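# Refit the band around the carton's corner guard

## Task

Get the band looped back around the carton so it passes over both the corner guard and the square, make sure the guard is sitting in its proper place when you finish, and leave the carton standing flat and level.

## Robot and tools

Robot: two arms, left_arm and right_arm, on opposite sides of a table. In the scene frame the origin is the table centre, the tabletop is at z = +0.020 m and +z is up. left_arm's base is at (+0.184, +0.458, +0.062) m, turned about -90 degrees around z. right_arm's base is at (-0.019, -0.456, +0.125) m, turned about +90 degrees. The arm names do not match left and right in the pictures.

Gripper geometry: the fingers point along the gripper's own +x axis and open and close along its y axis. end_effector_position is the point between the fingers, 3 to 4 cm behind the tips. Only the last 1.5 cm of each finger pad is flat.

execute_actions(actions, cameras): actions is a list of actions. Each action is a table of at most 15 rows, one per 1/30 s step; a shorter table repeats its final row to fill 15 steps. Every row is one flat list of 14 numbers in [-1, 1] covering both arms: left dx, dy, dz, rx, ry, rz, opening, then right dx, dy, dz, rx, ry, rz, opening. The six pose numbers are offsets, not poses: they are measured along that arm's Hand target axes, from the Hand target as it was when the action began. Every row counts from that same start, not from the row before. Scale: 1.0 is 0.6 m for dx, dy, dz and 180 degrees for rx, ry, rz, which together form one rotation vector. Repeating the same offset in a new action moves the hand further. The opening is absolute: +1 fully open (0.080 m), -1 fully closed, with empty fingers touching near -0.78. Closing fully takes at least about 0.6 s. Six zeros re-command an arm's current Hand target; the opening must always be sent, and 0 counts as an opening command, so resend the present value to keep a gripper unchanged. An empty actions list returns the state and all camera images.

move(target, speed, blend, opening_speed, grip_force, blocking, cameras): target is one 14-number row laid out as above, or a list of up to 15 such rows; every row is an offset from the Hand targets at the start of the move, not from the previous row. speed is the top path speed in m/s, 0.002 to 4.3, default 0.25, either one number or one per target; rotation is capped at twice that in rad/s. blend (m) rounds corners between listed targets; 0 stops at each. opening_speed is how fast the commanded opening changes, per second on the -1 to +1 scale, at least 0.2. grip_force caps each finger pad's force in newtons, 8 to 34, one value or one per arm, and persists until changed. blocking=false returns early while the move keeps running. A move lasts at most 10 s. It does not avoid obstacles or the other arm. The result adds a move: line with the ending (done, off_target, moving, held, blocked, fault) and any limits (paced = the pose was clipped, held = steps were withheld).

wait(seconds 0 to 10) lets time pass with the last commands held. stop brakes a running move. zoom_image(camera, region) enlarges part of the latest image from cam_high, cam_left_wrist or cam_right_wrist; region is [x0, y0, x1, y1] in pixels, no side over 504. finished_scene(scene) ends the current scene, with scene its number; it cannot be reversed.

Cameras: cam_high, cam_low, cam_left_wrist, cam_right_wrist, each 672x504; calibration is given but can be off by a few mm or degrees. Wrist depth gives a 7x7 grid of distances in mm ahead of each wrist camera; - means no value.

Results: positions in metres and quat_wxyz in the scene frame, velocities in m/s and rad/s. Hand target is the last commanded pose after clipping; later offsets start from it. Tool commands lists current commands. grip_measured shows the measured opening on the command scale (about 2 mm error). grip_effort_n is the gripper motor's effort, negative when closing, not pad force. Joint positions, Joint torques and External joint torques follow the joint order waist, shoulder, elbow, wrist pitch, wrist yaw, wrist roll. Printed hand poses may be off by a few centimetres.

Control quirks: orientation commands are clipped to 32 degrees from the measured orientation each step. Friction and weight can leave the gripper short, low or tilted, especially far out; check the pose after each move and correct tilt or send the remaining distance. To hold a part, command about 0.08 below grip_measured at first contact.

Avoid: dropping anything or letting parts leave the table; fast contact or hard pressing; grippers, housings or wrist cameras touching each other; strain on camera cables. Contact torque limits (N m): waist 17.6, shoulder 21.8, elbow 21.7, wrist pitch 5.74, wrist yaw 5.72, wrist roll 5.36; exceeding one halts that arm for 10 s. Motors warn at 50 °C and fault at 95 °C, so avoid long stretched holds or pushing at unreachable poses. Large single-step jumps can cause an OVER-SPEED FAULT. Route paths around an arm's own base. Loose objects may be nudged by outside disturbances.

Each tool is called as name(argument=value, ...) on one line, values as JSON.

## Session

execute_actions(actions=[])

zoom_image(camera="cam_high", region=[290, 140, 490, 340])

zoom_image(camera="cam_low", region=[110, 210, 310, 360])

Scene clock: 0.00 s.
left_arm: end_effector_position=(-0.0818, +0.0558, +0.2656) grip_measured=+1.000 grip_effort_n=n/a end_effector_quat_wxyz=(+0.485, +0.349, -0.287, -0.749) | right_arm: end_effector_position=(-0.2677, -0.0500, +0.2919) grip_measured=+1.000 grip_effort_n=n/a end_effector_quat_wxyz=(+0.502, -0.284, -0.078, +0.813)
Joint positions: left_arm=[-0.694 1.689 1.008 0.414 -0.39 0.81 0.08] | right_arm=[0.625 1.696 0.985 0.306 0.234 -0.364 0.08]
Joint velocities: within noise
Joint torques (N m): no reading
External joint torques (N m): no reading
Motor temperatures (°C): left_arm=[21 29 23 30 26 35] | right_arm=[25 22 25 28 28 25]
Heat: left arm: hottest wrist roll 35 °C (+0.0 °C/min); right arm: hottest wrist pitch 28 °C (+0.0 °C/min).
Wrist depth (mm): cam_left_wrist=[400 - 3543 2890 566 461 358 / 2584 466 - 702 562 416 328 / 2745 - 562 565 270 356 302 / 2362 2678 1910 297 260 305 277 / - 76 326 265 263 97 83 / - 69 313 242 265 295 80 / - 72 270 232 268 278 72] | cam_right_wrist=[1474 1641 2188 2434 2889 1425 1747 / 1407 1559 1852 1836 2968 3140 1464 / 1267 1346 1641 512 564 686 3009 / 1042 1224 388 428 497 578 1805 / - - 343 377 414 - - / - - 309 342 380 403 - / - - 287 311 - - -]
Hand target: left_arm -0.0821, +0.0555, +0.2714; -0.488, -0.342, +0.289, +0.749 | right_arm -0.2680, -0.0495, +0.2945; +0.504, -0.281, -0.079, +0.813
Tool commands: left_gripper/opening=+1.0 right_gripper/opening=+1.0
camera_calibration:
cam_left_wrist: T_world_to_cam=[[-0.555916, 0.333903, -0.761227, 0.14802], [0.818378, 0.38032, -0.430831, 0.179951], [0.145654, -0.862477, -0.484684, 0.266111], [0, 0, 0, 1]] pos_world=[-0.103741, 0.111651, 0.319185]
cam_right_wrist: T_world_to_cam=[[0.769631, 0.507245, 0.387776, 0.12908], [0.634236, -0.537379, -0.55585, 0.325168], [-0.07357, 0.673741, -0.735297, 0.30625], [0, 0, 0, 1]] pos_world=[-0.283046, -0.0970702, 0.355875]

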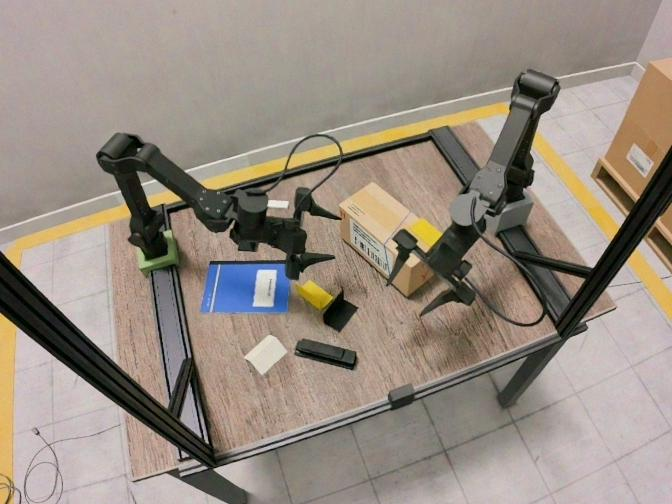

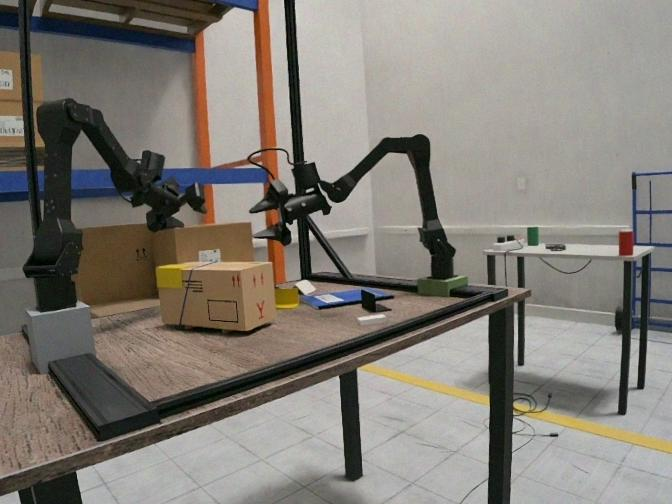

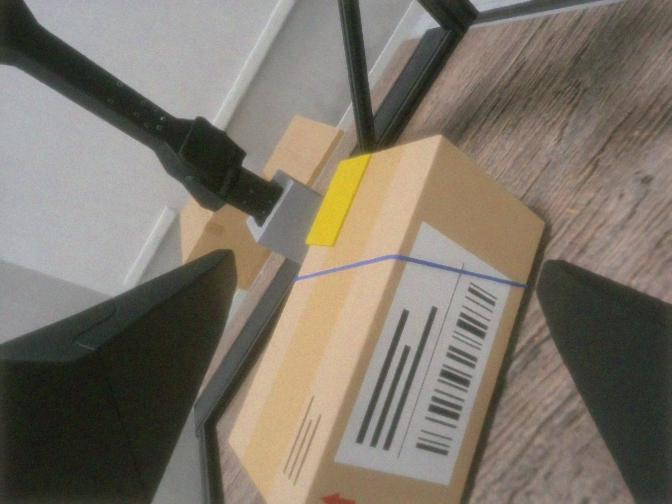

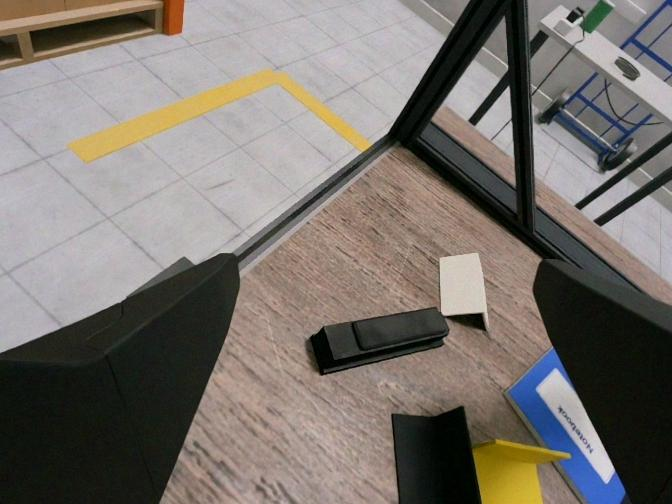

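Scaled by 2.520 from the camera's 672x504 image, which has a finer 960x720 frame.

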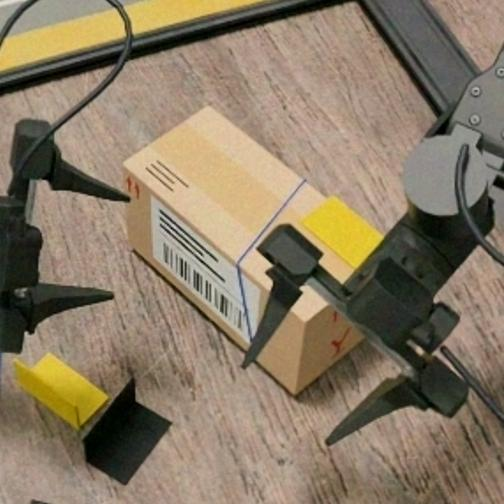

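Scaled by 2.520 from the camera's 672x504 image, which has a finer 960x720 frame.

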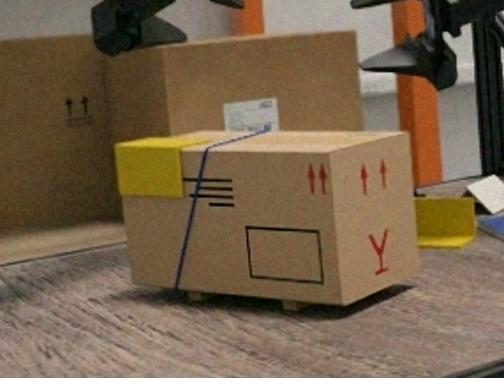

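move(target=[[0,0,0,0,0,0,0,-0.4087,-0.1903,-0.3718,0.1427,0.1238,0.0322,0],[0.0915,-0.0337,0.0383,-0.3795,0.2506,0.1045,0,-0.4087,-0.1903,-0.3718,0.1427,0.1238,0.0322,0]], cameras=["all"])

zoom_image(camera="cam_high", region=[310, 150, 470, 310])

Scene clock: 27.10 s.
left_arm: end_effector_position=(-0.1253, +0.0172, +0.2558) grip_measured=+0.003 grip_effort_n=-14.7 end_effector_quat_wxyz=(+0.753, +0.199, +0.304, -0.549) | right_arm: end_effector_position=(+0.0207, -0.2432, +0.2444) grip_measured=+0.004 grip_effort_n=-18.8 end_effector_quat_wxyz=(+0.516, -0.318, +0.220, +0.764)
Joint positions: left_arm=[-0.786 2.338 2.346 -1.112 -0.711 -0.959 0.035] | right_arm=[-0.605 0.903 0.565 -0.74 -0.627 -0.818 0.035]
Joint torques (N m): left_arm=[0.18 -10.42 7.44 0.7 -0.32 -0.15] | right_arm=[-0.32 -1.29 8.34 0.97 -0.52 -0.16]
External joint torques (N m): left_arm=[0.11 0.41 1.61 -0.23 0.07 -0.15] | right_arm=[-0.31 0.31 2.12 -0.02 -0.17 -0.16]
Motor temperatures (°C): left_arm=[21 32 25 32 26 34] | right_arm=[25 25 31 32 28 25]
Heat: left arm: hottest wrist roll 34 °C (-2.2 °C/min); right arm: hottest wrist pitch 32 °C (+8.9 °C/min).
Wrist depth (mm): cam_left_wrist=[210 209 208 206 205 210 384 / 196 195 194 194 194 195 360 / 338 234 234 235 235 332 334 / 325 321 319 316 319 318 315 / 307 312 - 299 299 73 300 / - - 64 283 283 68 - / - - 76 269 268 69 -] | cam_right_wrist=[1494 391 206 202 197 192 191 / 372 359 194 185 185 181 178 / 352 342 176 180 178 174 172 / 328 323 284 275 235 255 297 / 315 315 - 298 296 - 286 / - - - 284 282 - - / - - - 271 269 - -]
Hand target: left_arm -0.1270, +0.0140, +0.2571; +0.765, +0.215, +0.317, -0.518 | right_arm +0.0223, -0.2408, +0.2490; +0.518, -0.317, +0.214, +0.765
Off the commanded pose: left_arm 0.004 m, 4 deg | right_arm 0.005 m, 1 deg.
joint sent to its limit (left arm) — joint 3 (elbow), upper limit, where the elbow is as straight as it goes. The joint targets are off in orientation, not in position.
move: off_target (left_arm)
camera_calibration:
cam_left_wrist: T_world_to_cam=[[-0.932692, -0.359591, 0.0279222, -0.107845], [-0.349415, 0.881673, -0.317115, 0.0419247], [0.0894135, -0.305527, -0.947976, 0.336299], [0, 0, 0, 1]] pos_world=[-0.116007, 0.0270043, 0.335109]
cam_right_wrist: T_world_to_cam=[[0.924142, 0.379807, -0.0413202, 0.0941674], [0.352215, -0.88888, -0.292978, -0.131874], [-0.148004, 0.2562, -0.955226, 0.376589], [0, 0, 0, 1]] pos_world=[0.0151606, -0.249468, 0.324983]

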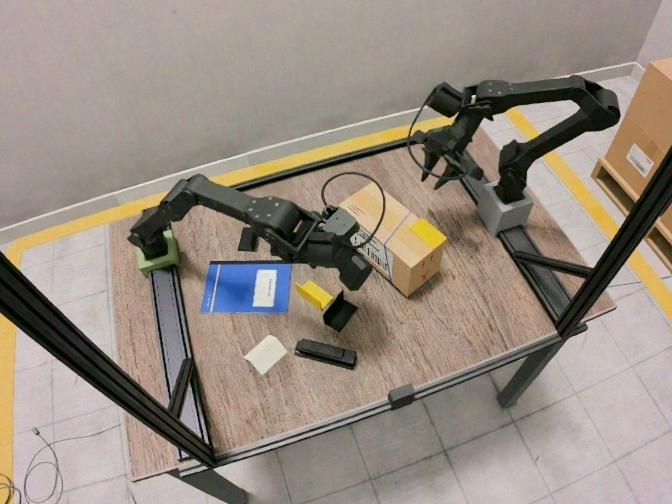

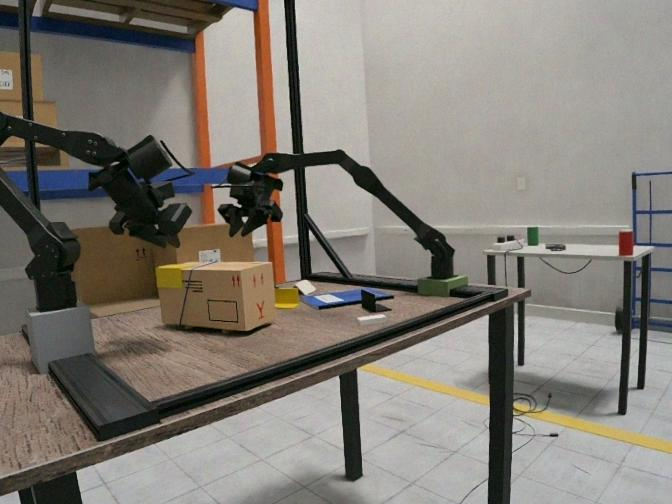

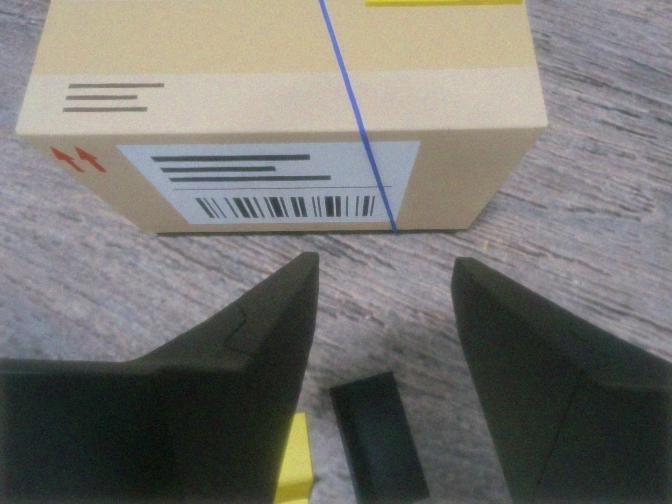

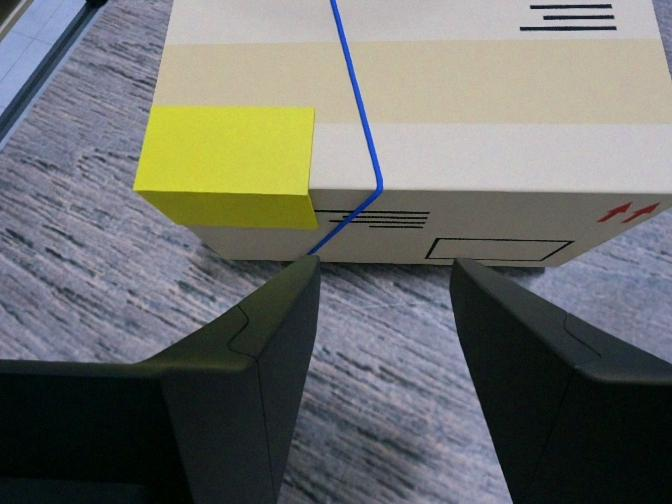

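Scaled by 3.150 from the camera's 672x504 image, which has a finer 960x720 frame.

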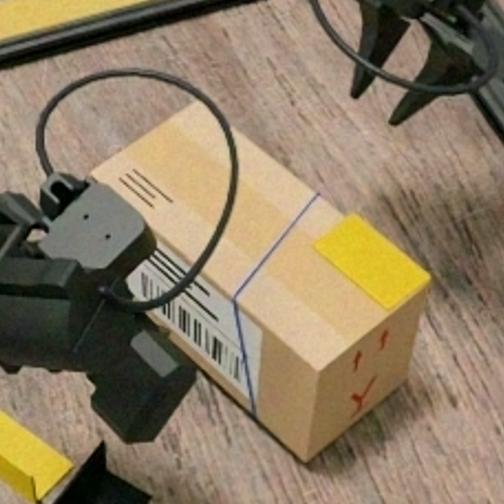

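move(target=[0.143,-0.0018,0.0372,0,0,0,-0.1,0.104,-0.0032,-0.0057,0,0,0,-0.2], cameras=["cam_left_wrist","cam_right_wrist"], speed=0.15)

Scene clock: 45.50 s.
left_arm: end_effector_position=(-0.0968, -0.0552, +0.2101) grip_measured=-0.097 grip_effort_n=-14.7 end_effector_quat_wxyz=(+0.754, +0.188, +0.303, -0.551) | right_arm: end_effector_position=(+0.0101, -0.1995, +0.2068) grip_measured=-0.196 grip_effort_n=-18.4 end_effector_quat_wxyz=(+0.520, -0.317, +0.207, +0.765)
Joint positions: left_arm=[-0.647 2.456 2.349 -0.879 -0.647 -0.806 0.031] | right_arm=[-0.41 1.086 0.459 -0.318 -0.526 -0.624 0.026]
Joint torques (N m): left_arm=[-0.21 -11.9 7.31 0.95 -0.3 0.27] | right_arm=[0.21 -2.22 5.41 1.42 -0.28 0.18]
External joint torques (N m): left_arm=[-0.2 -0.58 1.39 -0.09 0.03 0.26] | right_arm=[0.21 0.39 -0.68 0.25 0 0.18]
Motor temperatures (°C): left_arm=[21 39 29 32 26 34] | right_arm=[25 24 34 31 29 25]
Heat: left arm: hottest shoulder 39 °C (+13.2 °C/min); right arm: hottest elbow 34 °C (+11.9 °C/min).
Wrist depth (mm): cam_left_wrist=[145 145 145 145 141 140 325 / 135 137 135 135 135 134 138 / - 126 126 126 126 125 125 / 121 121 121 119 119 121 121 / 248 196 - 198 168 73 253 / - - - 236 237 68 - / - - - 226 227 69 -] | cam_right_wrist=[348 158 157 154 152 150 149 / 316 149 148 145 144 142 140 / - 136 134 135 135 134 132 / 131 130 129 - 127 126 125 / 268 269 - 255 - - 249 / - - - 245 245 - - / - - - 234 233 - -]
Hand target: left_arm -0.0995, -0.0574, +0.2120; +0.765, +0.215, +0.317, -0.517 | right_arm +0.0086, -0.2014, +0.2025; +0.518, -0.317, +0.214, +0.765
Off the commanded pose: left_arm 0.004 m, 5 deg | right_arm 0.005 m, 1 deg.
joint sent to its limit (left arm) — joint 3 (elbow), upper limit, where the elbow is as straight as it goes. The joint targets are off in orientation, not in position.
move: off_target (left_arm)
camera_calibration:
cam_left_wrist: T_world_to_cam=[[-0.93075, -0.362898, 0.0448339, -0.109587], [-0.356654, 0.873943, -0.330184, 0.102894], [0.0806408, -0.323309, -0.942851, 0.265392], [0, 0, 0, 1]] pos_world=[-0.0867022, -0.0438891, 0.289113]
cam_right_wrist: T_world_to_cam=[[0.923213, 0.383727, -0.020771, 0.0824096], [0.358986, -0.880455, -0.309724, -0.0953047], [-0.137137, 0.278485, -0.9506, 0.331239], [0, 0, 0, 1]] pos_world=[0.00355663, -0.207779, 0.287069]
Images, in order (width x height): cam_left_wrist 672x504, cam_right_wrist 672x504.

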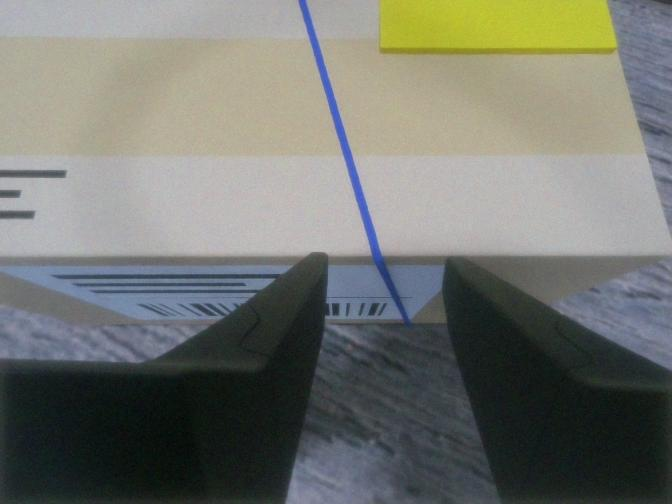

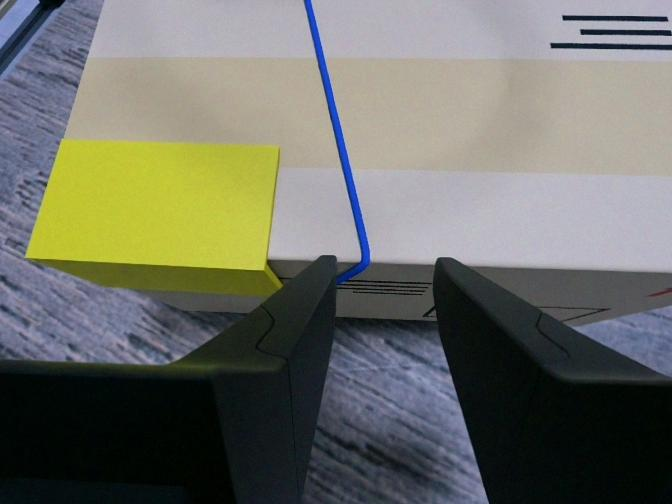

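move(target=[[0.0,0.004,0.005,0,0,0,-0.2,0,0.0085,0,0,0,0,-0.2],[0.022,0.004,0.005,0,0,0,-0.2,0.034,0.0085,0,0,0,0,-0.2],[0.022,0.004,0.005,0,0,0,-1,0.034,0.0085,0,0,0,0,-1]], cameras=["cam_left_wrist","cam_right_wrist"], speed=0.08)

Scene clock: 53.10 s.
left_arm: end_effector_position=(-0.0922, -0.0638, +0.2044) grip_measured=-0.773 grip_effort_n=-17.0 end_effector_quat_wxyz=(+0.754, +0.187, +0.303, -0.552) | right_arm: end_effector_position=(+0.0000, -0.1876, +0.1924) grip_measured=-0.770 grip_effort_n=-34.7 end_effector_quat_wxyz=(+0.520, -0.316, +0.208, +0.766)
Joint positions: left_arm=[-0.63 2.47 2.349 -0.85 -0.637 -0.785 0] | right_arm=[-0.331 1.156 0.424 -0.177 -0.479 -0.551 0]
Joint torques (N m): left_arm=[0.21 -11.56 7.42 0.96 -0.28 0.22] | right_arm=[0.22 -2.43 5.26 1.48 -0.25 0.16]
External joint torques (N m): left_arm=[0.21 0.05 1.37 -0.12 0.04 0.22] | right_arm=[0.22 0.48 -0.7 0.25 0 0.15]
Heat: left arm: hottest shoulder 41 °C (+13.6 °C/min); right arm: hottest elbow 34 °C (+10.2 °C/min).
Wrist depth (mm): cam_left_wrist=[138 138 139 139 135 135 314 / 128 129 128 129 129 129 130 / 118 122 122 120 120 122 120 / 112 112 - 113 113 113 113 / 174 175 146 66 72 147 246 / - - - - 82 - 240 / - - - - - - -] | cam_right_wrist=[321 140 140 136 136 134 132 / - 131 130 128 125 125 123 / - 118 117 119 119 117 116 / - 113 112 114 113 111 111 / 251 248 - - - 119 137 / - - - - - - - / - - - - - - -]
Hand target: left_arm -0.0931, -0.0671, +0.2048; +0.765, +0.215, +0.317, -0.518 | right_arm -0.0015, -0.1899, +0.1880; +0.518, -0.317, +0.214, +0.765
Off the commanded pose: left_arm 0.003 m, 6 deg | right_arm 0.005 m, 1 deg.
joint sent to its limit (left arm) — joint 3 (elbow), upper limit, where the elbow is as straight as it goes. The joint targets are off in orientation, not in position.
move: off_target (left_arm); target 3's new opening was sent with left_arm's hand 0.004 m and 6 deg from that target
camera_calibration:
cam_left_wrist: T_world_to_cam=[[-0.931653, -0.360359, 0.046526, -0.108461], [-0.354668, 0.874081, -0.331954, 0.110787], [0.0789551, -0.325767, -0.942147, 0.256425], [0, 0, 0, 1]] pos_world=[-0.0820018, -0.0523873, 0.283413]
cam_right_wrist: T_world_to_cam=[[0.923264, 0.383574, -0.0213039, 0.0869842], [0.358589, -0.880367, -0.310431, -0.0854552], [-0.137829, 0.278971, -0.950357, 0.312874], [0, 0, 0, 1]] pos_world=[-0.00654307, -0.19588, 0.272668]
Images, in order (width x height): cam_left_wrist 672x504, cam_right_wrist 672x504.

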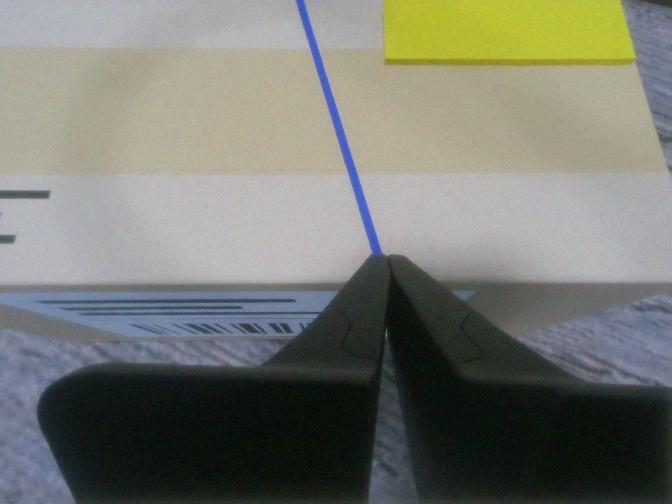

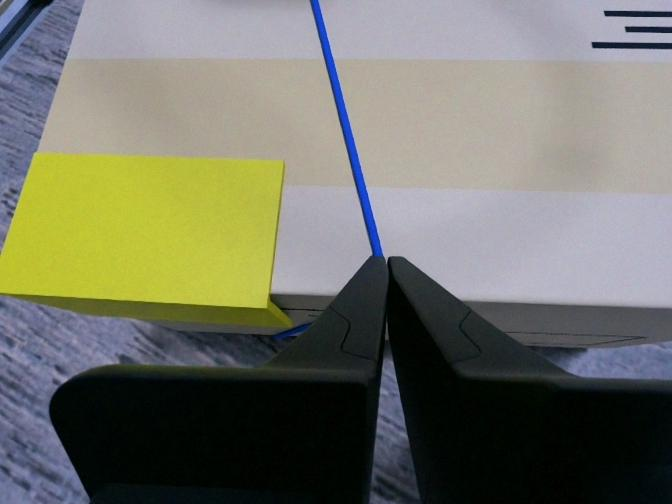

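move(target=[[-0.005,-0.001,0.0,0,0,0,-0.2,0,0,0,0,0,0,-1],[0.014,-0.001,0.0,0,0,0,-0.2,-0.04,0,0.004,0,0,0,-1],[0.014,-0.001,0.0,0,0,0,-1,-0.04,0,0.004,0,0,0,-1]], cameras=["cam_left_wrist","cam_right_wrist"], speed=0.08)

Scene clock: 58.70 s.
left_arm: end_effector_position=(-0.0891, -0.0703, +0.2039) grip_measured=-0.770 grip_effort_n=-34.2 end_effector_quat_wxyz=(+0.755, +0.181, +0.302, -0.554) | right_arm: end_effector_position=(+0.0026, -0.2075, +0.1999) grip_measured=-0.774 grip_effort_n=-18.4 end_effector_quat_wxyz=(+0.514, -0.320, +0.225, +0.763)
Joint positions: left_arm=[-0.618 2.476 2.351 -0.825 -0.634 -0.773 0] | right_arm=[-0.385 1.064 0.435 -0.34 -0.511 -0.598 0]
Joint torques (N m): left_arm=[-0.01 -10.81 7.29 0.85 -0.22 0.23] | right_arm=[-0.32 -3.62 8.05 1.17 -0.44 -0.15]
External joint torques (N m): left_arm=[-0.21 0.96 1.17 -0.25 0.12 0.23] | right_arm=[-0.33 -1.16 1.93 0 -0.16 -0.15]
Heat: left arm: hottest shoulder 41 °C (+12.3 °C/min); right arm: hottest elbow 33 °C (+8.2 °C/min).
Wrist depth (mm): cam_left_wrist=[140 138 139 139 136 136 320 / 128 128 129 129 129 130 131 / 118 119 121 119 120 121 121 / 113 112 109 112 113 113 114 / 156 127 108 66 72 109 161 / - - - - 74 - 241 / - - - - - - -] | cam_right_wrist=[340 148 147 142 140 137 135 / 317 140 138 135 131 129 126 / 132 129 - 127 126 122 120 / 276 140 - 125 135 129 128 / 266 264 261 - - 246 240 / - - - - - - - / - - - - - - -]
Hand target: left_arm -0.0914, -0.0728, +0.1989; +0.765, +0.215, +0.317, -0.518 | right_arm +0.0041, -0.2040, +0.2068; +0.518, -0.317, +0.214, +0.765
Off the commanded pose: left_arm 0.006 m, 6 deg | right_arm 0.008 m, 1 deg.
joint sent to its limit (left arm) — joint 3 (elbow), upper limit, where the elbow is as straight as it goes. The joint targets are off in orientation, not in position.
move: off_target (left_arm); target 3's new opening was sent with left_arm's hand 0.007 m and 6 deg from that target
camera_calibration:
cam_left_wrist: T_world_to_cam=[[-0.930696, -0.361513, 0.0557963, -0.109754], [-0.358102, 0.869346, -0.340589, 0.118465], [0.0746211, -0.336966, -0.938555, 0.251602], [0, 0, 0, 1]] pos_world=[-0.0784996, -0.0578829, 0.282614]
cam_right_wrist: T_world_to_cam=[[0.924008, 0.379369, -0.047845, 0.096778], [0.351424, -0.891858, -0.284763, -0.109184], [-0.150701, 0.246309, -0.957403, 0.32061], [0, 0, 0, 1]] pos_world=[-0.00273742, -0.213061, 0.280492]
Images, in order (width x height): cam_left_wrist 672x504, cam_right_wrist 672x504.

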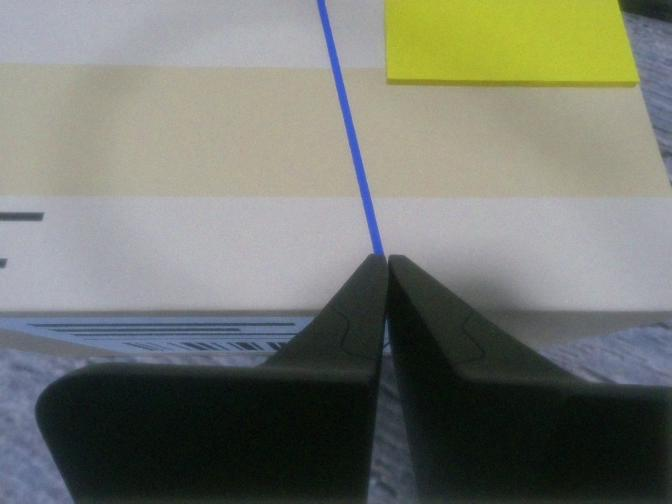

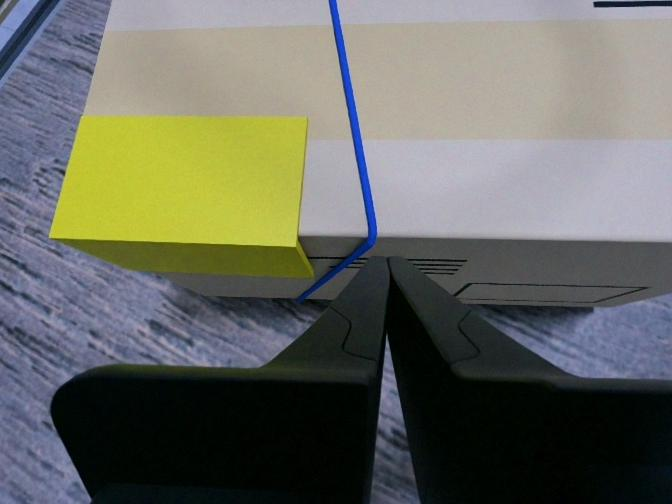

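move(target=[[0,0,0,0,0,0,-1,0.0,0.0055,-0.003,0,0,0,-0.2],[0,0,0,0,0,0,-1,0.052,0.0055,-0.003,0,0,0,-0.2],[0,0,0,0,0,0,-1,0.052,0.0055,-0.003,0,0,0,-1]], cameras=["cam_right_wrist"], speed=0.08)

Scene clock: 63.03 s.
left_arm: end_effector_position=(-0.0891, -0.0703, +0.2039) grip_measured=-0.771 grip_effort_n=-34.2 end_effector_quat_wxyz=(+0.755, +0.181, +0.302, -0.554) | right_arm: end_effector_position=(-0.0085, -0.1825, +0.1911) grip_measured=-0.769 grip_effort_n=-36.0 end_effector_quat_wxyz=(+0.515, -0.311, +0.203, +0.772)
Joint positions: left_arm=[-0.618 2.476 2.351 -0.825 -0.634 -0.773 0] | right_arm=[-0.291 1.174 0.416 -0.128 -0.474 -0.521 0]
Joint torques (N m): left_arm=[-0.08 -10.59 7.22 0.88 -0.21 0.2] | right_arm=[-0.31 -1.91 4.86 1.44 0.25 0.15]
External joint torques (N m): left_arm=[-0.08 1.26 1.07 -0.23 0.12 0.2] | right_arm=[-0.32 1.09 -1.03 0.19 0.49 0.15]
Heat: left arm: hottest shoulder 41 °C (+11.2 °C/min); right arm: hottest elbow 34 °C (+8.1 °C/min).
Wrist depth (mm): cam_left_wrist=[140 138 139 139 136 136 319 / 128 128 129 129 129 130 131 / 118 119 122 120 121 121 121 / 113 112 109 113 113 113 114 / 156 127 108 66 72 109 161 / - - - - 74 - 241 / - - - - - - -] | cam_right_wrist=[336 142 142 136 136 135 133 / 314 132 131 129 126 125 123 / 121 119 122 121 119 117 116 / - 114 112 114 113 111 110 / 249 246 - - - - 104 / - - - - - - - / - - - - - - -]
Hand target: left_arm -0.0914, -0.0728, +0.1989; +0.765, +0.215, +0.317, -0.518 | right_arm -0.0067, -0.1860, +0.1834; +0.518, -0.317, +0.214, +0.765
Off the commanded pose: left_arm 0.006 m, 6 deg | right_arm 0.009 m, 2 deg.
joint sent to its limit (left arm) — joint 3 (elbow), upper limit, where the elbow is as straight as it goes. The joint targets are off in orientation, not in position.
move: off_target (left_arm, right_arm)
camera_calibration:
cam_right_wrist: T_world_to_cam=[[0.917211, 0.397597, -0.0253067, 0.0961016], [0.368632, -0.871053, -0.32462, -0.0738402], [-0.151111, 0.288416, -0.945506, 0.309757], [0, 0, 0, 1]] pos_world=[-0.0141178, -0.191867, 0.271339]
Images, in order (width x height): cam_right_wrist 672x504.

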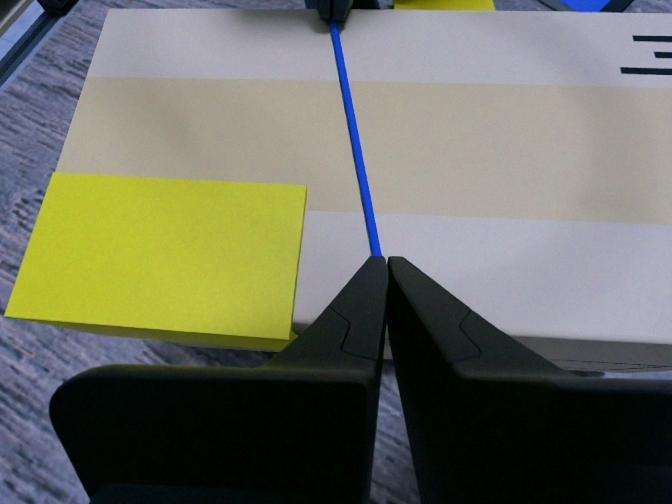

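move(target=[-0.032,0,0.018,0,0,0,-1,-0.06,0,0.012,0,0,0,-1], cameras=["cam_left_wrist","cam_right_wrist"], speed=0.06)

Scene clock: 65.53 s.
left_arm: end_effector_position=(-0.0894, -0.0694, +0.2039) grip_measured=-0.771 grip_effort_n=-33.3 end_effector_quat_wxyz=(+0.754, +0.187, +0.299, -0.555) | right_arm: end_effector_position=(-0.0005, -0.2084, +0.2068) grip_measured=-0.774 grip_effort_n=-18.4 end_effector_quat_wxyz=(+0.514, -0.320, +0.225, +0.763)
Joint positions: left_arm=[-0.62 2.476 2.353 -0.832 -0.634 -0.764 0] | right_arm=[-0.369 1.037 0.452 -0.377 -0.501 -0.582 0]
Joint torques (N m): left_arm=[-0.61 -15.19 7.12 0.22 -0.29 0.27] | right_arm=[-0.32 -3.57 8.2 1.18 -0.43 -0.14]
External joint torques (N m): left_arm=[-0.59 -3.44 0.99 -0.89 0.03 0.27] | right_arm=[-0.32 -1.23 2.01 0.01 -0.16 -0.14]
Heat: left arm: hottest shoulder 42 °C (+12.1 °C/min); right arm: hottest elbow 33 °C (+6.0 °C/min).
Wrist depth (mm): cam_left_wrist=[139 139 139 139 136 135 318 / 129 129 129 129 129 129 131 / 119 122 122 119 120 122 120 / 113 113 110 113 113 113 113 / 156 129 109 66 72 112 136 / - - - - 74 - 239 / - - - - - - -] | cam_right_wrist=[347 158 155 152 149 145 143 / 328 147 146 143 140 137 135 / 307 136 135 134 133 130 127 / 286 133 - 137 134 145 125 / 274 271 266 - - 250 245 / - - - - - - - / - - - - - - -]
Hand target: left_arm -0.0936, -0.0674, +0.2199; +0.765, +0.215, +0.317, -0.517 | right_arm +0.0009, -0.2050, +0.2138; +0.518, -0.317, +0.214, +0.765
Off the commanded pose: left_arm 0.017 m, 6 deg | right_arm 0.008 m, 1 deg.
joint sent to its limit (left arm) — joint 3 (elbow), upper limit, where the elbow is as straight as it goes. The joint targets are off in orientation, not in position.
move: off_target (left_arm)
camera_calibration:
cam_left_wrist: T_world_to_cam=[[-0.933711, -0.355128, 0.0454814, -0.107474], [-0.34879, 0.873579, -0.33942, 0.11839], [0.0808057, -0.332783, -0.939535, 0.25304], [0, 0, 0, 1]] pos_world=[-0.0795033, -0.0573828, 0.282812]
cam_right_wrist: T_world_to_cam=[[0.92409, 0.379141, -0.0480631, 0.100345], [0.351297, -0.892206, -0.283829, -0.107061], [-0.150494, 0.245399, -0.957669, 0.326791], [0, 0, 0, 1]] pos_world=[-0.00593778, -0.21376, 0.287394]
Images, in order (width x height): cam_left_wrist 672x504, cam_right_wrist 672x504.

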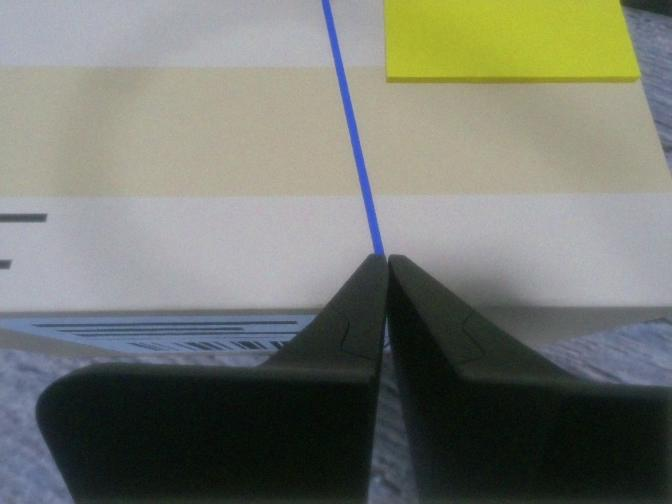

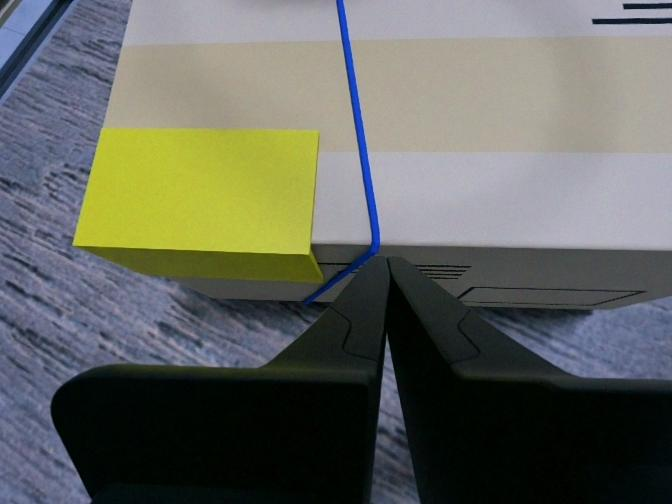

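move(target=[[0,0,0,0,0,0,-1,0.0,0.001,-0.0278,0,0,0,-0.2],[0,0,0,0,0,0,-1,0.0513,0.001,-0.0278,0,0,0,-0.2],[0,0,0,0,0,0,-1,0.0513,0.001,-0.0278,0,0,0,-1]], cameras=["cam_left_wrist","cam_right_wrist"], speed=0.08)

zoom_image(camera="cam_right_wrist", region=[280, 190, 480, 340])

zoom_image(camera="cam_left_wrist", region=[280, 190, 480, 340])

Scene clock: 82.00 s.
left_arm: end_effector_position=(-0.0895, -0.0691, +0.2040) grip_measured=-0.771 grip_effort_n=-33.3 end_effector_quat_wxyz=(+0.754, +0.187, +0.299, -0.555) | right_arm: end_effector_position=(-0.0044, -0.1963, +0.1853) grip_measured=-0.767 grip_effort_n=-47.2 end_effector_quat_wxyz=(+0.515, -0.311, +0.212, +0.770)
Joint positions: left_arm=[-0.62 2.476 2.353 -0.833 -0.635 -0.764 0] | right_arm=[-0.336 1.136 0.381 -0.164 -0.499 -0.553 0]
Joint torques (N m): left_arm=[-0.55 -15.44 7.11 0.33 -0.27 0.23] | right_arm=[0.59 -1.02 5.46 2.57 0.33 0.15]
External joint torques (N m): left_arm=[-0.63 -3.86 1.1 -0.75 0.05 0.23] | right_arm=[0.57 1.69 -0.43 1.35 0.6 0.14]
Motor temperatures (°C): left_arm=[21 48 29 31 26 34] | right_arm=[25 24 35 31 29 25]
Heat: left arm: hottest shoulder 48 °C (+17.0 °C/min); right arm: hottest elbow 35 °C (+5.0 °C/min).
Wrist depth (mm): cam_left_wrist=[139 139 139 139 135 135 316 / 129 129 129 129 129 129 131 / 118 122 122 120 120 122 120 / 113 113 110 113 113 112 113 / 157 129 109 66 72 112 136 / - - - - 74 - 240 / - - - - - - -] | cam_right_wrist=[328 134 133 131 128 126 124 / - 126 125 121 119 117 115 / - 113 111 112 111 111 109 / - 109 108 107 106 104 104 / 250 246 186 - - 177 208 / - - - - - - - / - - - - - - -]
Hand target: left_arm -0.0935, -0.0673, +0.2201; +0.765, +0.215, +0.317, -0.517 | right_arm -0.0034, -0.1959, +0.1803; +0.518, -0.317, +0.214, +0.765
Off the commanded pose: left_arm 0.017 m, 6 deg | right_arm 0.005 m, 1 deg.
joint sent to its limit (left arm) — joint 3 (elbow), upper limit, where the elbow is as straight as it goes. The joint targets are off in orientation, not in position.
move: off_target (left_arm)
camera_calibration:
cam_left_wrist: T_world_to_cam=[[-0.933769, -0.355074, 0.0447, -0.107286], [-0.348494, 0.873756, -0.339266, 0.118239], [0.0814074, -0.332374, -0.939628, 0.2534], [0, 0, 0, 1]] pos_world=[-0.0796036, -0.057183, 0.283011]
cam_right_wrist: T_world_to_cam=[[0.9198, 0.390516, -0.0382786, 0.0986438], [0.359977, -0.878624, -0.313745, -0.0928244], [-0.156155, 0.274803, -0.948735, 0.306719], [0, 0, 0, 1]] pos_world=[-0.00942211, -0.204367, 0.265648]
Images, in order (width x height): cam_left_wrist 672x504, cam_right_wrist 672x504.

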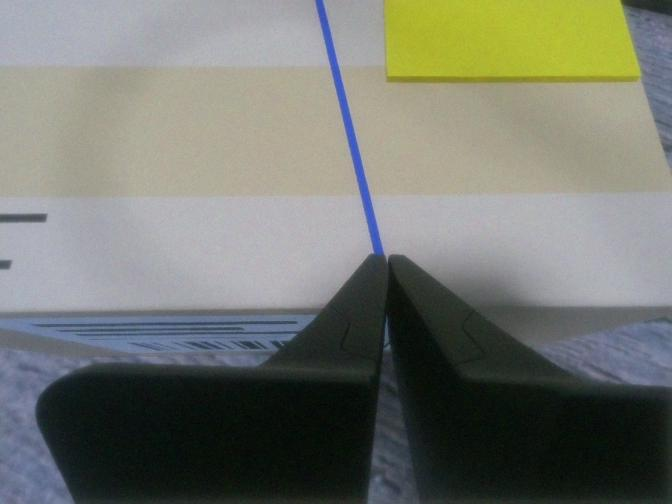

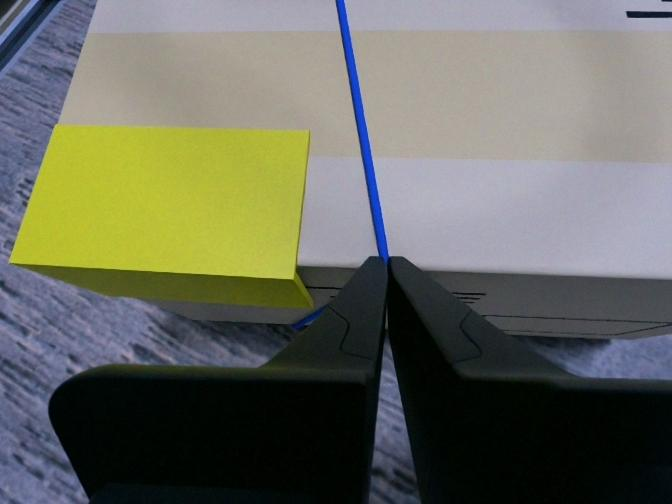

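Scaled by 2.520 from the camera's 672x504 image, which has a finer 960x720 frame.

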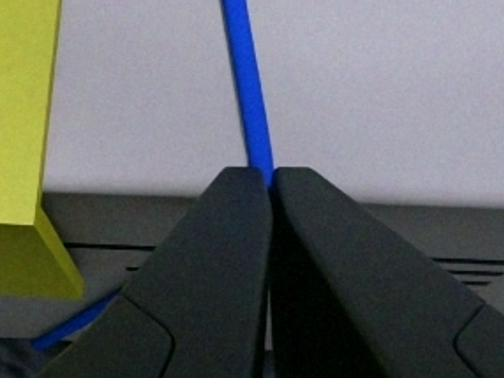

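Scaled by 2.520 from the camera's 672x504 image, which has a finer 960x720 frame.

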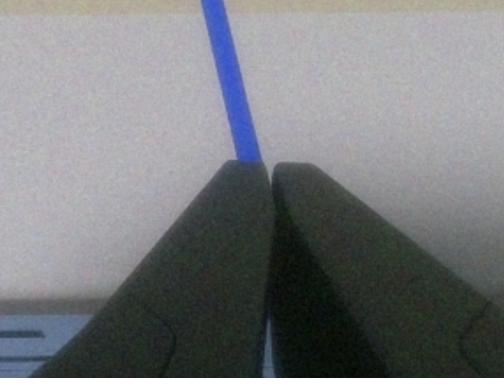

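move(target=[[-0.02,0.005,-0.033,0,0,0,-0.2,0.0,0,0,0,0,0,-1],[0.024,0.005,-0.033,0,0,0,-0.2,-0.038,0,0.003,0,0,0,-1]], cameras=["cam_left_wrist","cam_right_wrist"], speed=0.08)

Scene clock: 88.80 s.
left_arm: end_effector_position=(-0.0912, -0.0598, +0.1989) grip_measured=-0.203 grip_effort_n=16.5 end_effector_quat_wxyz=(+0.757, +0.193, +0.308, -0.543) | right_arm: end_effector_position=(-0.0016, -0.2125, +0.1916) grip_measured=-0.771 grip_effort_n=-34.2 end_effector_quat_wxyz=(+0.511, -0.318, +0.223, +0.767)
Joint positions: left_arm=[-0.633 2.478 2.354 -0.88 -0.642 -0.811 0.026] | right_arm=[-0.382 1.053 0.392 -0.307 -0.519 -0.599 0]
Joint torques (N m): left_arm=[0.25 -11.36 7.07 0.94 -0.3 0.22] | right_arm=[-0.88 -3.71 7.92 0.95 -0.19 -0.15]
External joint torques (N m): left_arm=[0.37 0.34 1.01 -0.11 0.03 0.22] | right_arm=[-0.87 -1.4 1.88 -0.21 0.09 -0.15]
Heat: left arm: hottest shoulder 50 °C (+17.1 °C/min); right arm: hottest elbow 34 °C (+2.0 °C/min). Fold the left arm in close to its base, or ease its load, before you think long.
Wrist depth (mm): cam_left_wrist=[132 130 130 130 127 127 126 / 122 121 123 121 121 120 119 / 114 115 115 113 111 113 112 / 110 110 109 108 107 109 107 / 238 180 - 175 145 73 241 / - - - 227 227 64 - / - - - 216 217 65 -] | cam_right_wrist=[332 139 137 133 131 128 126 / 309 127 125 124 122 120 118 / 123 122 117 115 116 115 111 / 274 261 182 134 145 139 133 / 258 255 255 - - 235 232 / - - - - - - - / - - - - - - -]
Hand target: left_arm -0.0922, -0.0627, +0.1959; +0.765, +0.215, +0.317, -0.517 | right_arm +0.0022, -0.2097, +0.1978; +0.518, -0.317, +0.214, +0.765
Off the commanded pose: left_arm 0.004 m, 4 deg | right_arm 0.008 m, 1 deg.
MOTOR HOT: joint 2 (shoulder) of the left arm reports 50 °C; the controller stops that arm at 95 °C. To cool a motor, set the load down, stop pushing, or move to a pose that needs little force.
joint sent to its limit (left arm) — joint 3 (elbow), upper limit, where the elbow is as straight as it goes. The joint targets are off in orientation, not in position.
move: off_target (left_arm)
camera_calibration:
cam_left_wrist: T_world_to_cam=[[-0.925632, -0.376748, 0.0355916, -0.104065], [-0.367965, 0.874097, -0.317106, 0.101643], [0.0883584, -0.30662, -0.947722, 0.255535], [0, 0, 0, 1]] pos_world=[-0.0815037, -0.0497001, 0.278112]
cam_right_wrist: T_world_to_cam=[[0.920056, 0.388442, -0.0510867, 0.104722], [0.358535, -0.887349, -0.289938, -0.112499], [-0.157956, 0.248443, -0.955681, 0.313335], [0, 0, 0, 1]] pos_world=[-0.00652183, -0.21835, 0.27218]
Images, in order (width x height): cam_left_wrist 672x504, cam_right_wrist 672x504.

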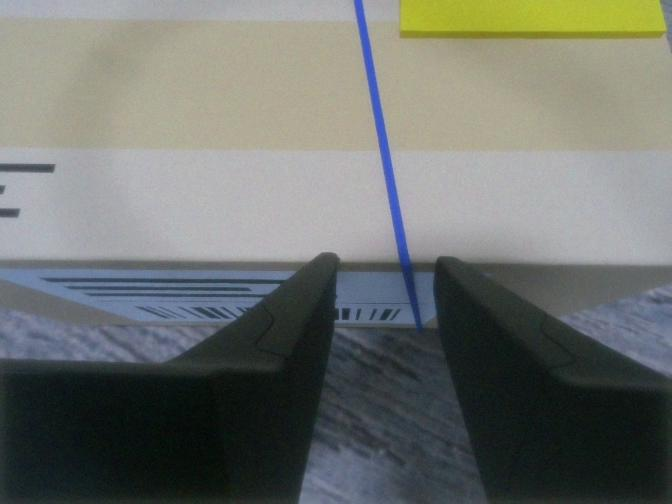

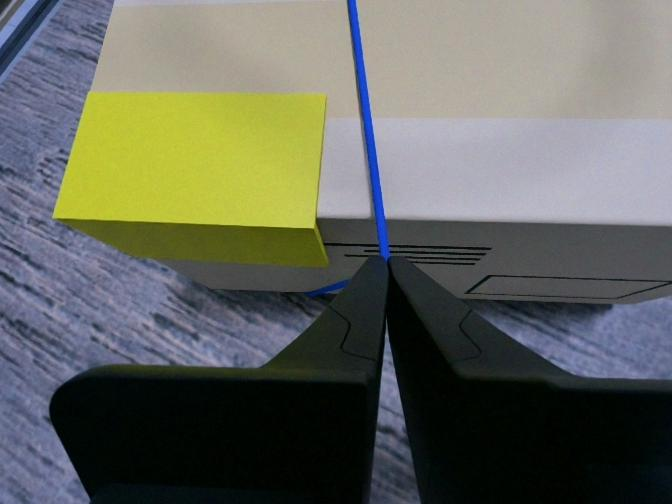

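move(target=[[0,-0.0077,0.003,0,0,0,-0.2,0,0,0,0,0,0,-1],[0.01,-0.0077,0.003,0,0,0,-0.2,-0.018,0,0.006,0,0,0,-1],[0.01,-0.0077,0.003,0,0,0,-1,-0.018,0,0.006,0,0,0,-1]], cameras=["cam_left_wrist","cam_right_wrist"], speed=0.08)

zoom_image(camera="cam_left_wrist", region=[280, 190, 480, 340])

Scene clock: 96.37 s.
left_arm: end_effector_position=(-0.0951, -0.0648, +0.2008) grip_measured=-0.770 grip_effort_n=-33.7 end_effector_quat_wxyz=(+0.754, +0.184, +0.303, -0.552) | right_arm: end_effector_position=(-0.0002, -0.2177, +0.2006) grip_measured=-0.771 grip_effort_n=-32.3 end_effector_quat_wxyz=(+0.510, -0.318, +0.225, +0.767)
Joint positions: left_arm=[-0.633 2.481 2.354 -0.84 -0.641 -0.791 0] | right_arm=[-0.404 1.013 0.417 -0.387 -0.532 -0.621 0]
Joint torques (N m): left_arm=[0.69 -10.27 7.08 1.11 -0.16 0.24] | right_arm=[-0.96 -3.67 8.3 0.99 -0.19 -0.15]
External joint torques (N m): left_arm=[0.57 1.39 1.05 0.04 0.18 0.24] | right_arm=[-0.97 -1.55 2.2 -0.13 0.1 -0.15]
Heat: left arm: hottest shoulder 50 °C (+13.1 °C/min); right arm: hottest elbow 35 °C (+2.0 °C/min). Fold the left arm in close to its base, or ease its load, before you think long.
Wrist depth (mm): cam_left_wrist=[136 134 135 134 132 132 314 / 125 125 125 125 126 126 130 / 116 118 118 117 117 119 117 / 110 110 110 110 111 110 111 / 176 177 148 66 72 149 244 / - - - - 74 - 238 / - - - - - - -] | cam_right_wrist=[342 151 149 143 142 137 136 / 322 138 135 133 132 129 127 / 303 130 127 128 126 123 120 / 285 276 210 151 164 174 151 / 270 264 264 - - 247 242 / - - - - - - - / - - - - - - -]
Hand target: left_arm -0.0946, -0.0695, +0.1931; +0.765, +0.214, +0.317, -0.518 | right_arm +0.0040, -0.2145, +0.2079; +0.518, -0.317, +0.214, +0.765
Off the commanded pose: left_arm 0.009 m, 6 deg | right_arm 0.009 m, 2 deg.
MOTOR HOT: still on. Joint 2 (shoulder) of the left arm reports 50 °C.
joint sent to its limit (left arm) — joint 3 (elbow), upper limit, where the elbow is as straight as it goes. The joint targets are off in orientation, not in position.
move: off_target (left_arm, right_arm); target 3's new opening was sent with left_arm's hand 0.009 m and 5 deg from that target
camera_calibration:
cam_left_wrist: T_world_to_cam=[[-0.930542, -0.36253, 0.0516066, -0.112456], [-0.358101, 0.87147, -0.335116, 0.109548], [0.076516, -0.33032, -0.940762, 0.252029], [0, 0, 0, 1]] pos_world=[-0.0847004, -0.052986, 0.279614]
cam_right_wrist: T_world_to_cam=[[0.919574, 0.389111, -0.054558, 0.10664], [0.358752, -0.888112, -0.287323, -0.115749], [-0.160254, 0.244641, -0.956279, 0.322731], [0, 0, 0, 1]] pos_world=[-0.00481917, -0.223246, 0.281182]
Images, in order (width x height): cam_left_wrist 672x504, cam_right_wrist 672x504.

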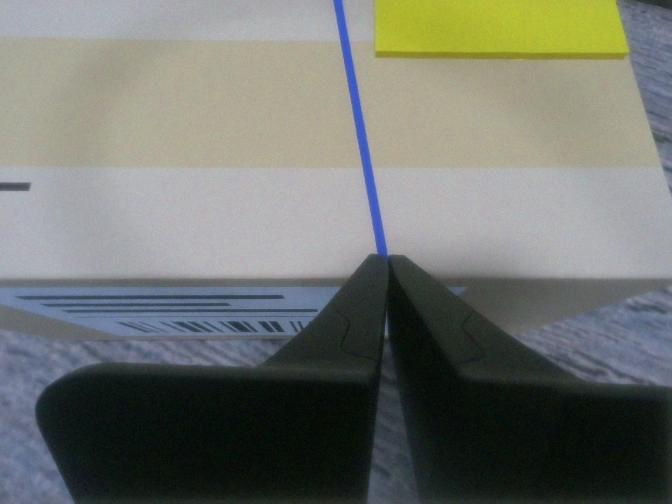

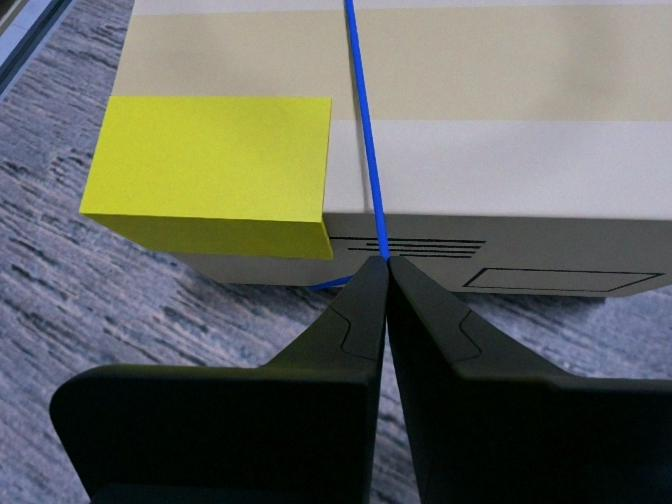

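Scaled by 2.520 from the camera's 672x504 image, which has a finer 960x720 frame.

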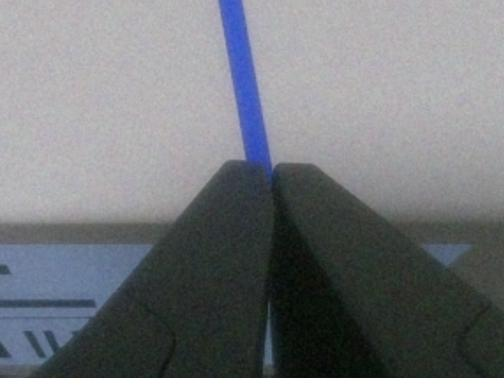

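move(target=[[-0.035,0,0.012,0,0,0,-1,-0.006,0,0,0,0,0,-1],[-0.035,-0.05,0.012,0,0,0,-1,-0.006,0.1,0,0,0,0,-1]], cameras=["cam_left_wrist","cam_right_wrist"], speed=0.06)

Scene clock: 100.73 s.
left_arm: end_effector_position=(-0.1166, -0.0727, +0.2081) grip_measured=-0.771 grip_effort_n=-30.5 end_effector_quat_wxyz=(+0.743, +0.158, +0.285, -0.585) | right_arm: end_effector_position=(-0.0501, -0.2371, +0.2134) grip_measured=-0.774 grip_effort_n=-18.4 end_effector_quat_wxyz=(+0.518, -0.317, +0.211, +0.766)
Joint positions: left_arm=[-0.655 2.494 2.357 -0.729 -0.644 -0.739 0] | right_arm=[-0.069 0.736 0.35 -0.447 -0.313 -0.333 0]
Joint torques (N m): left_arm=[-1.1 -12.97 6.77 1.9 -0.24 0.25] | right_arm=[0.18 -1.93 5.86 1.41 -0.12 0.17]
External joint torques (N m): left_arm=[-0.88 -1.24 0.66 0.73 0.04 0.24] | right_arm=[0.16 -0.91 -0.71 0.07 0.04 0.17]
Heat: left arm: hottest shoulder 49 °C (+11.0 °C/min); right arm: hottest elbow 35 °C (+1.0 °C/min). Fold the left arm in close to its base, or ease its load, before you think long.
Wrist depth (mm): cam_left_wrist=[141 144 145 143 146 349 349 / 129 131 133 135 136 143 332 / 118 121 122 123 125 128 303 / 112 112 110 114 116 117 279 / 141 131 120 66 72 249 259 / - - - - 74 - 247 / - - - - - - -] | cam_right_wrist=[1407 347 339 162 158 158 155 / 329 325 316 151 150 148 145 / 307 307 302 139 140 140 138 / 288 288 280 136 133 176 152 / 276 272 274 - - 257 258 / - - - - - - - / - - - - - - -]
Hand target: left_arm -0.1259, -0.0717, +0.2130; +0.765, +0.215, +0.317, -0.518 | right_arm -0.0507, -0.2391, +0.2104; +0.518, -0.317, +0.215, +0.765
Off the commanded pose: left_arm 0.011 m, 11 deg | right_arm 0.004 m, 0 deg.
MOTOR HOT: still on. Joint 2 (shoulder) of the left arm reports 49 °C.
joint sent to its limit (left arm) — joint 3 (elbow), upper limit, where the elbow is as straight as it goes. The joint targets are off in orientation, not in position.
move: off_target (left_arm)
camera_calibration:
cam_left_wrist: T_world_to_cam=[[-0.946506, -0.308019, 0.0961835, -0.142847], [-0.320451, 0.862198, -0.392334, 0.12677], [0.0379171, -0.402169, -0.91478, 0.242836], [0, 0, 0, 1]] pos_world=[-0.10379, -0.0556397, 0.285617]
cam_right_wrist: T_world_to_cam=[[0.922746, 0.384397, -0.0278903, 0.154178], [0.358284, -0.882226, -0.305468, -0.106058], [-0.142026, 0.271877, -0.951794, 0.33817], [0, 0, 0, 1]] pos_world=[-0.0562389, -0.244773, 0.293771]
Images, in order (width x height): cam_left_wrist 672x504, cam_right_wrist 672x504.

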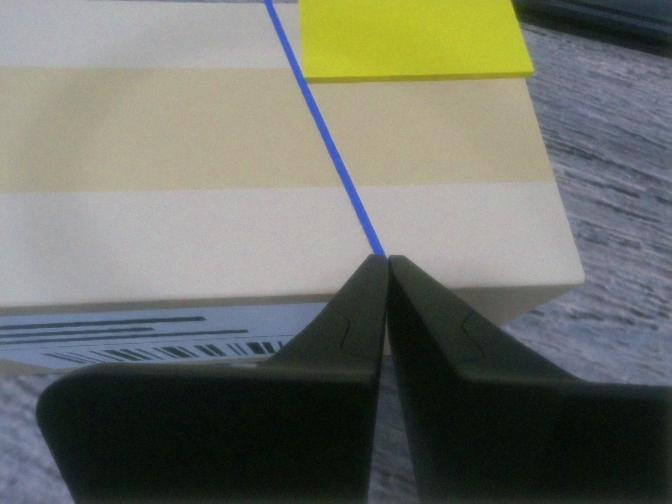

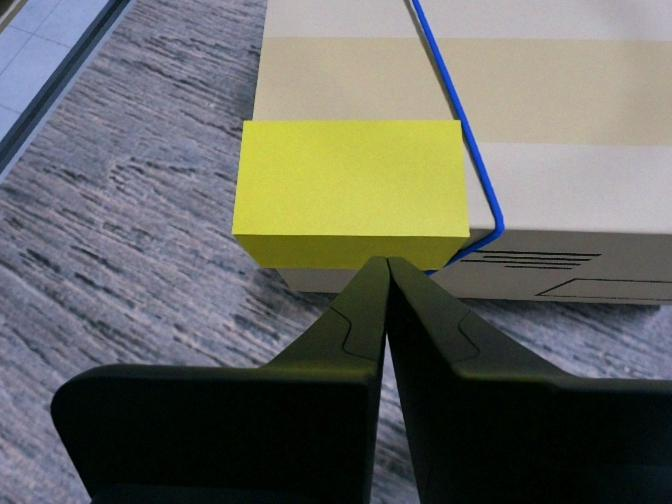

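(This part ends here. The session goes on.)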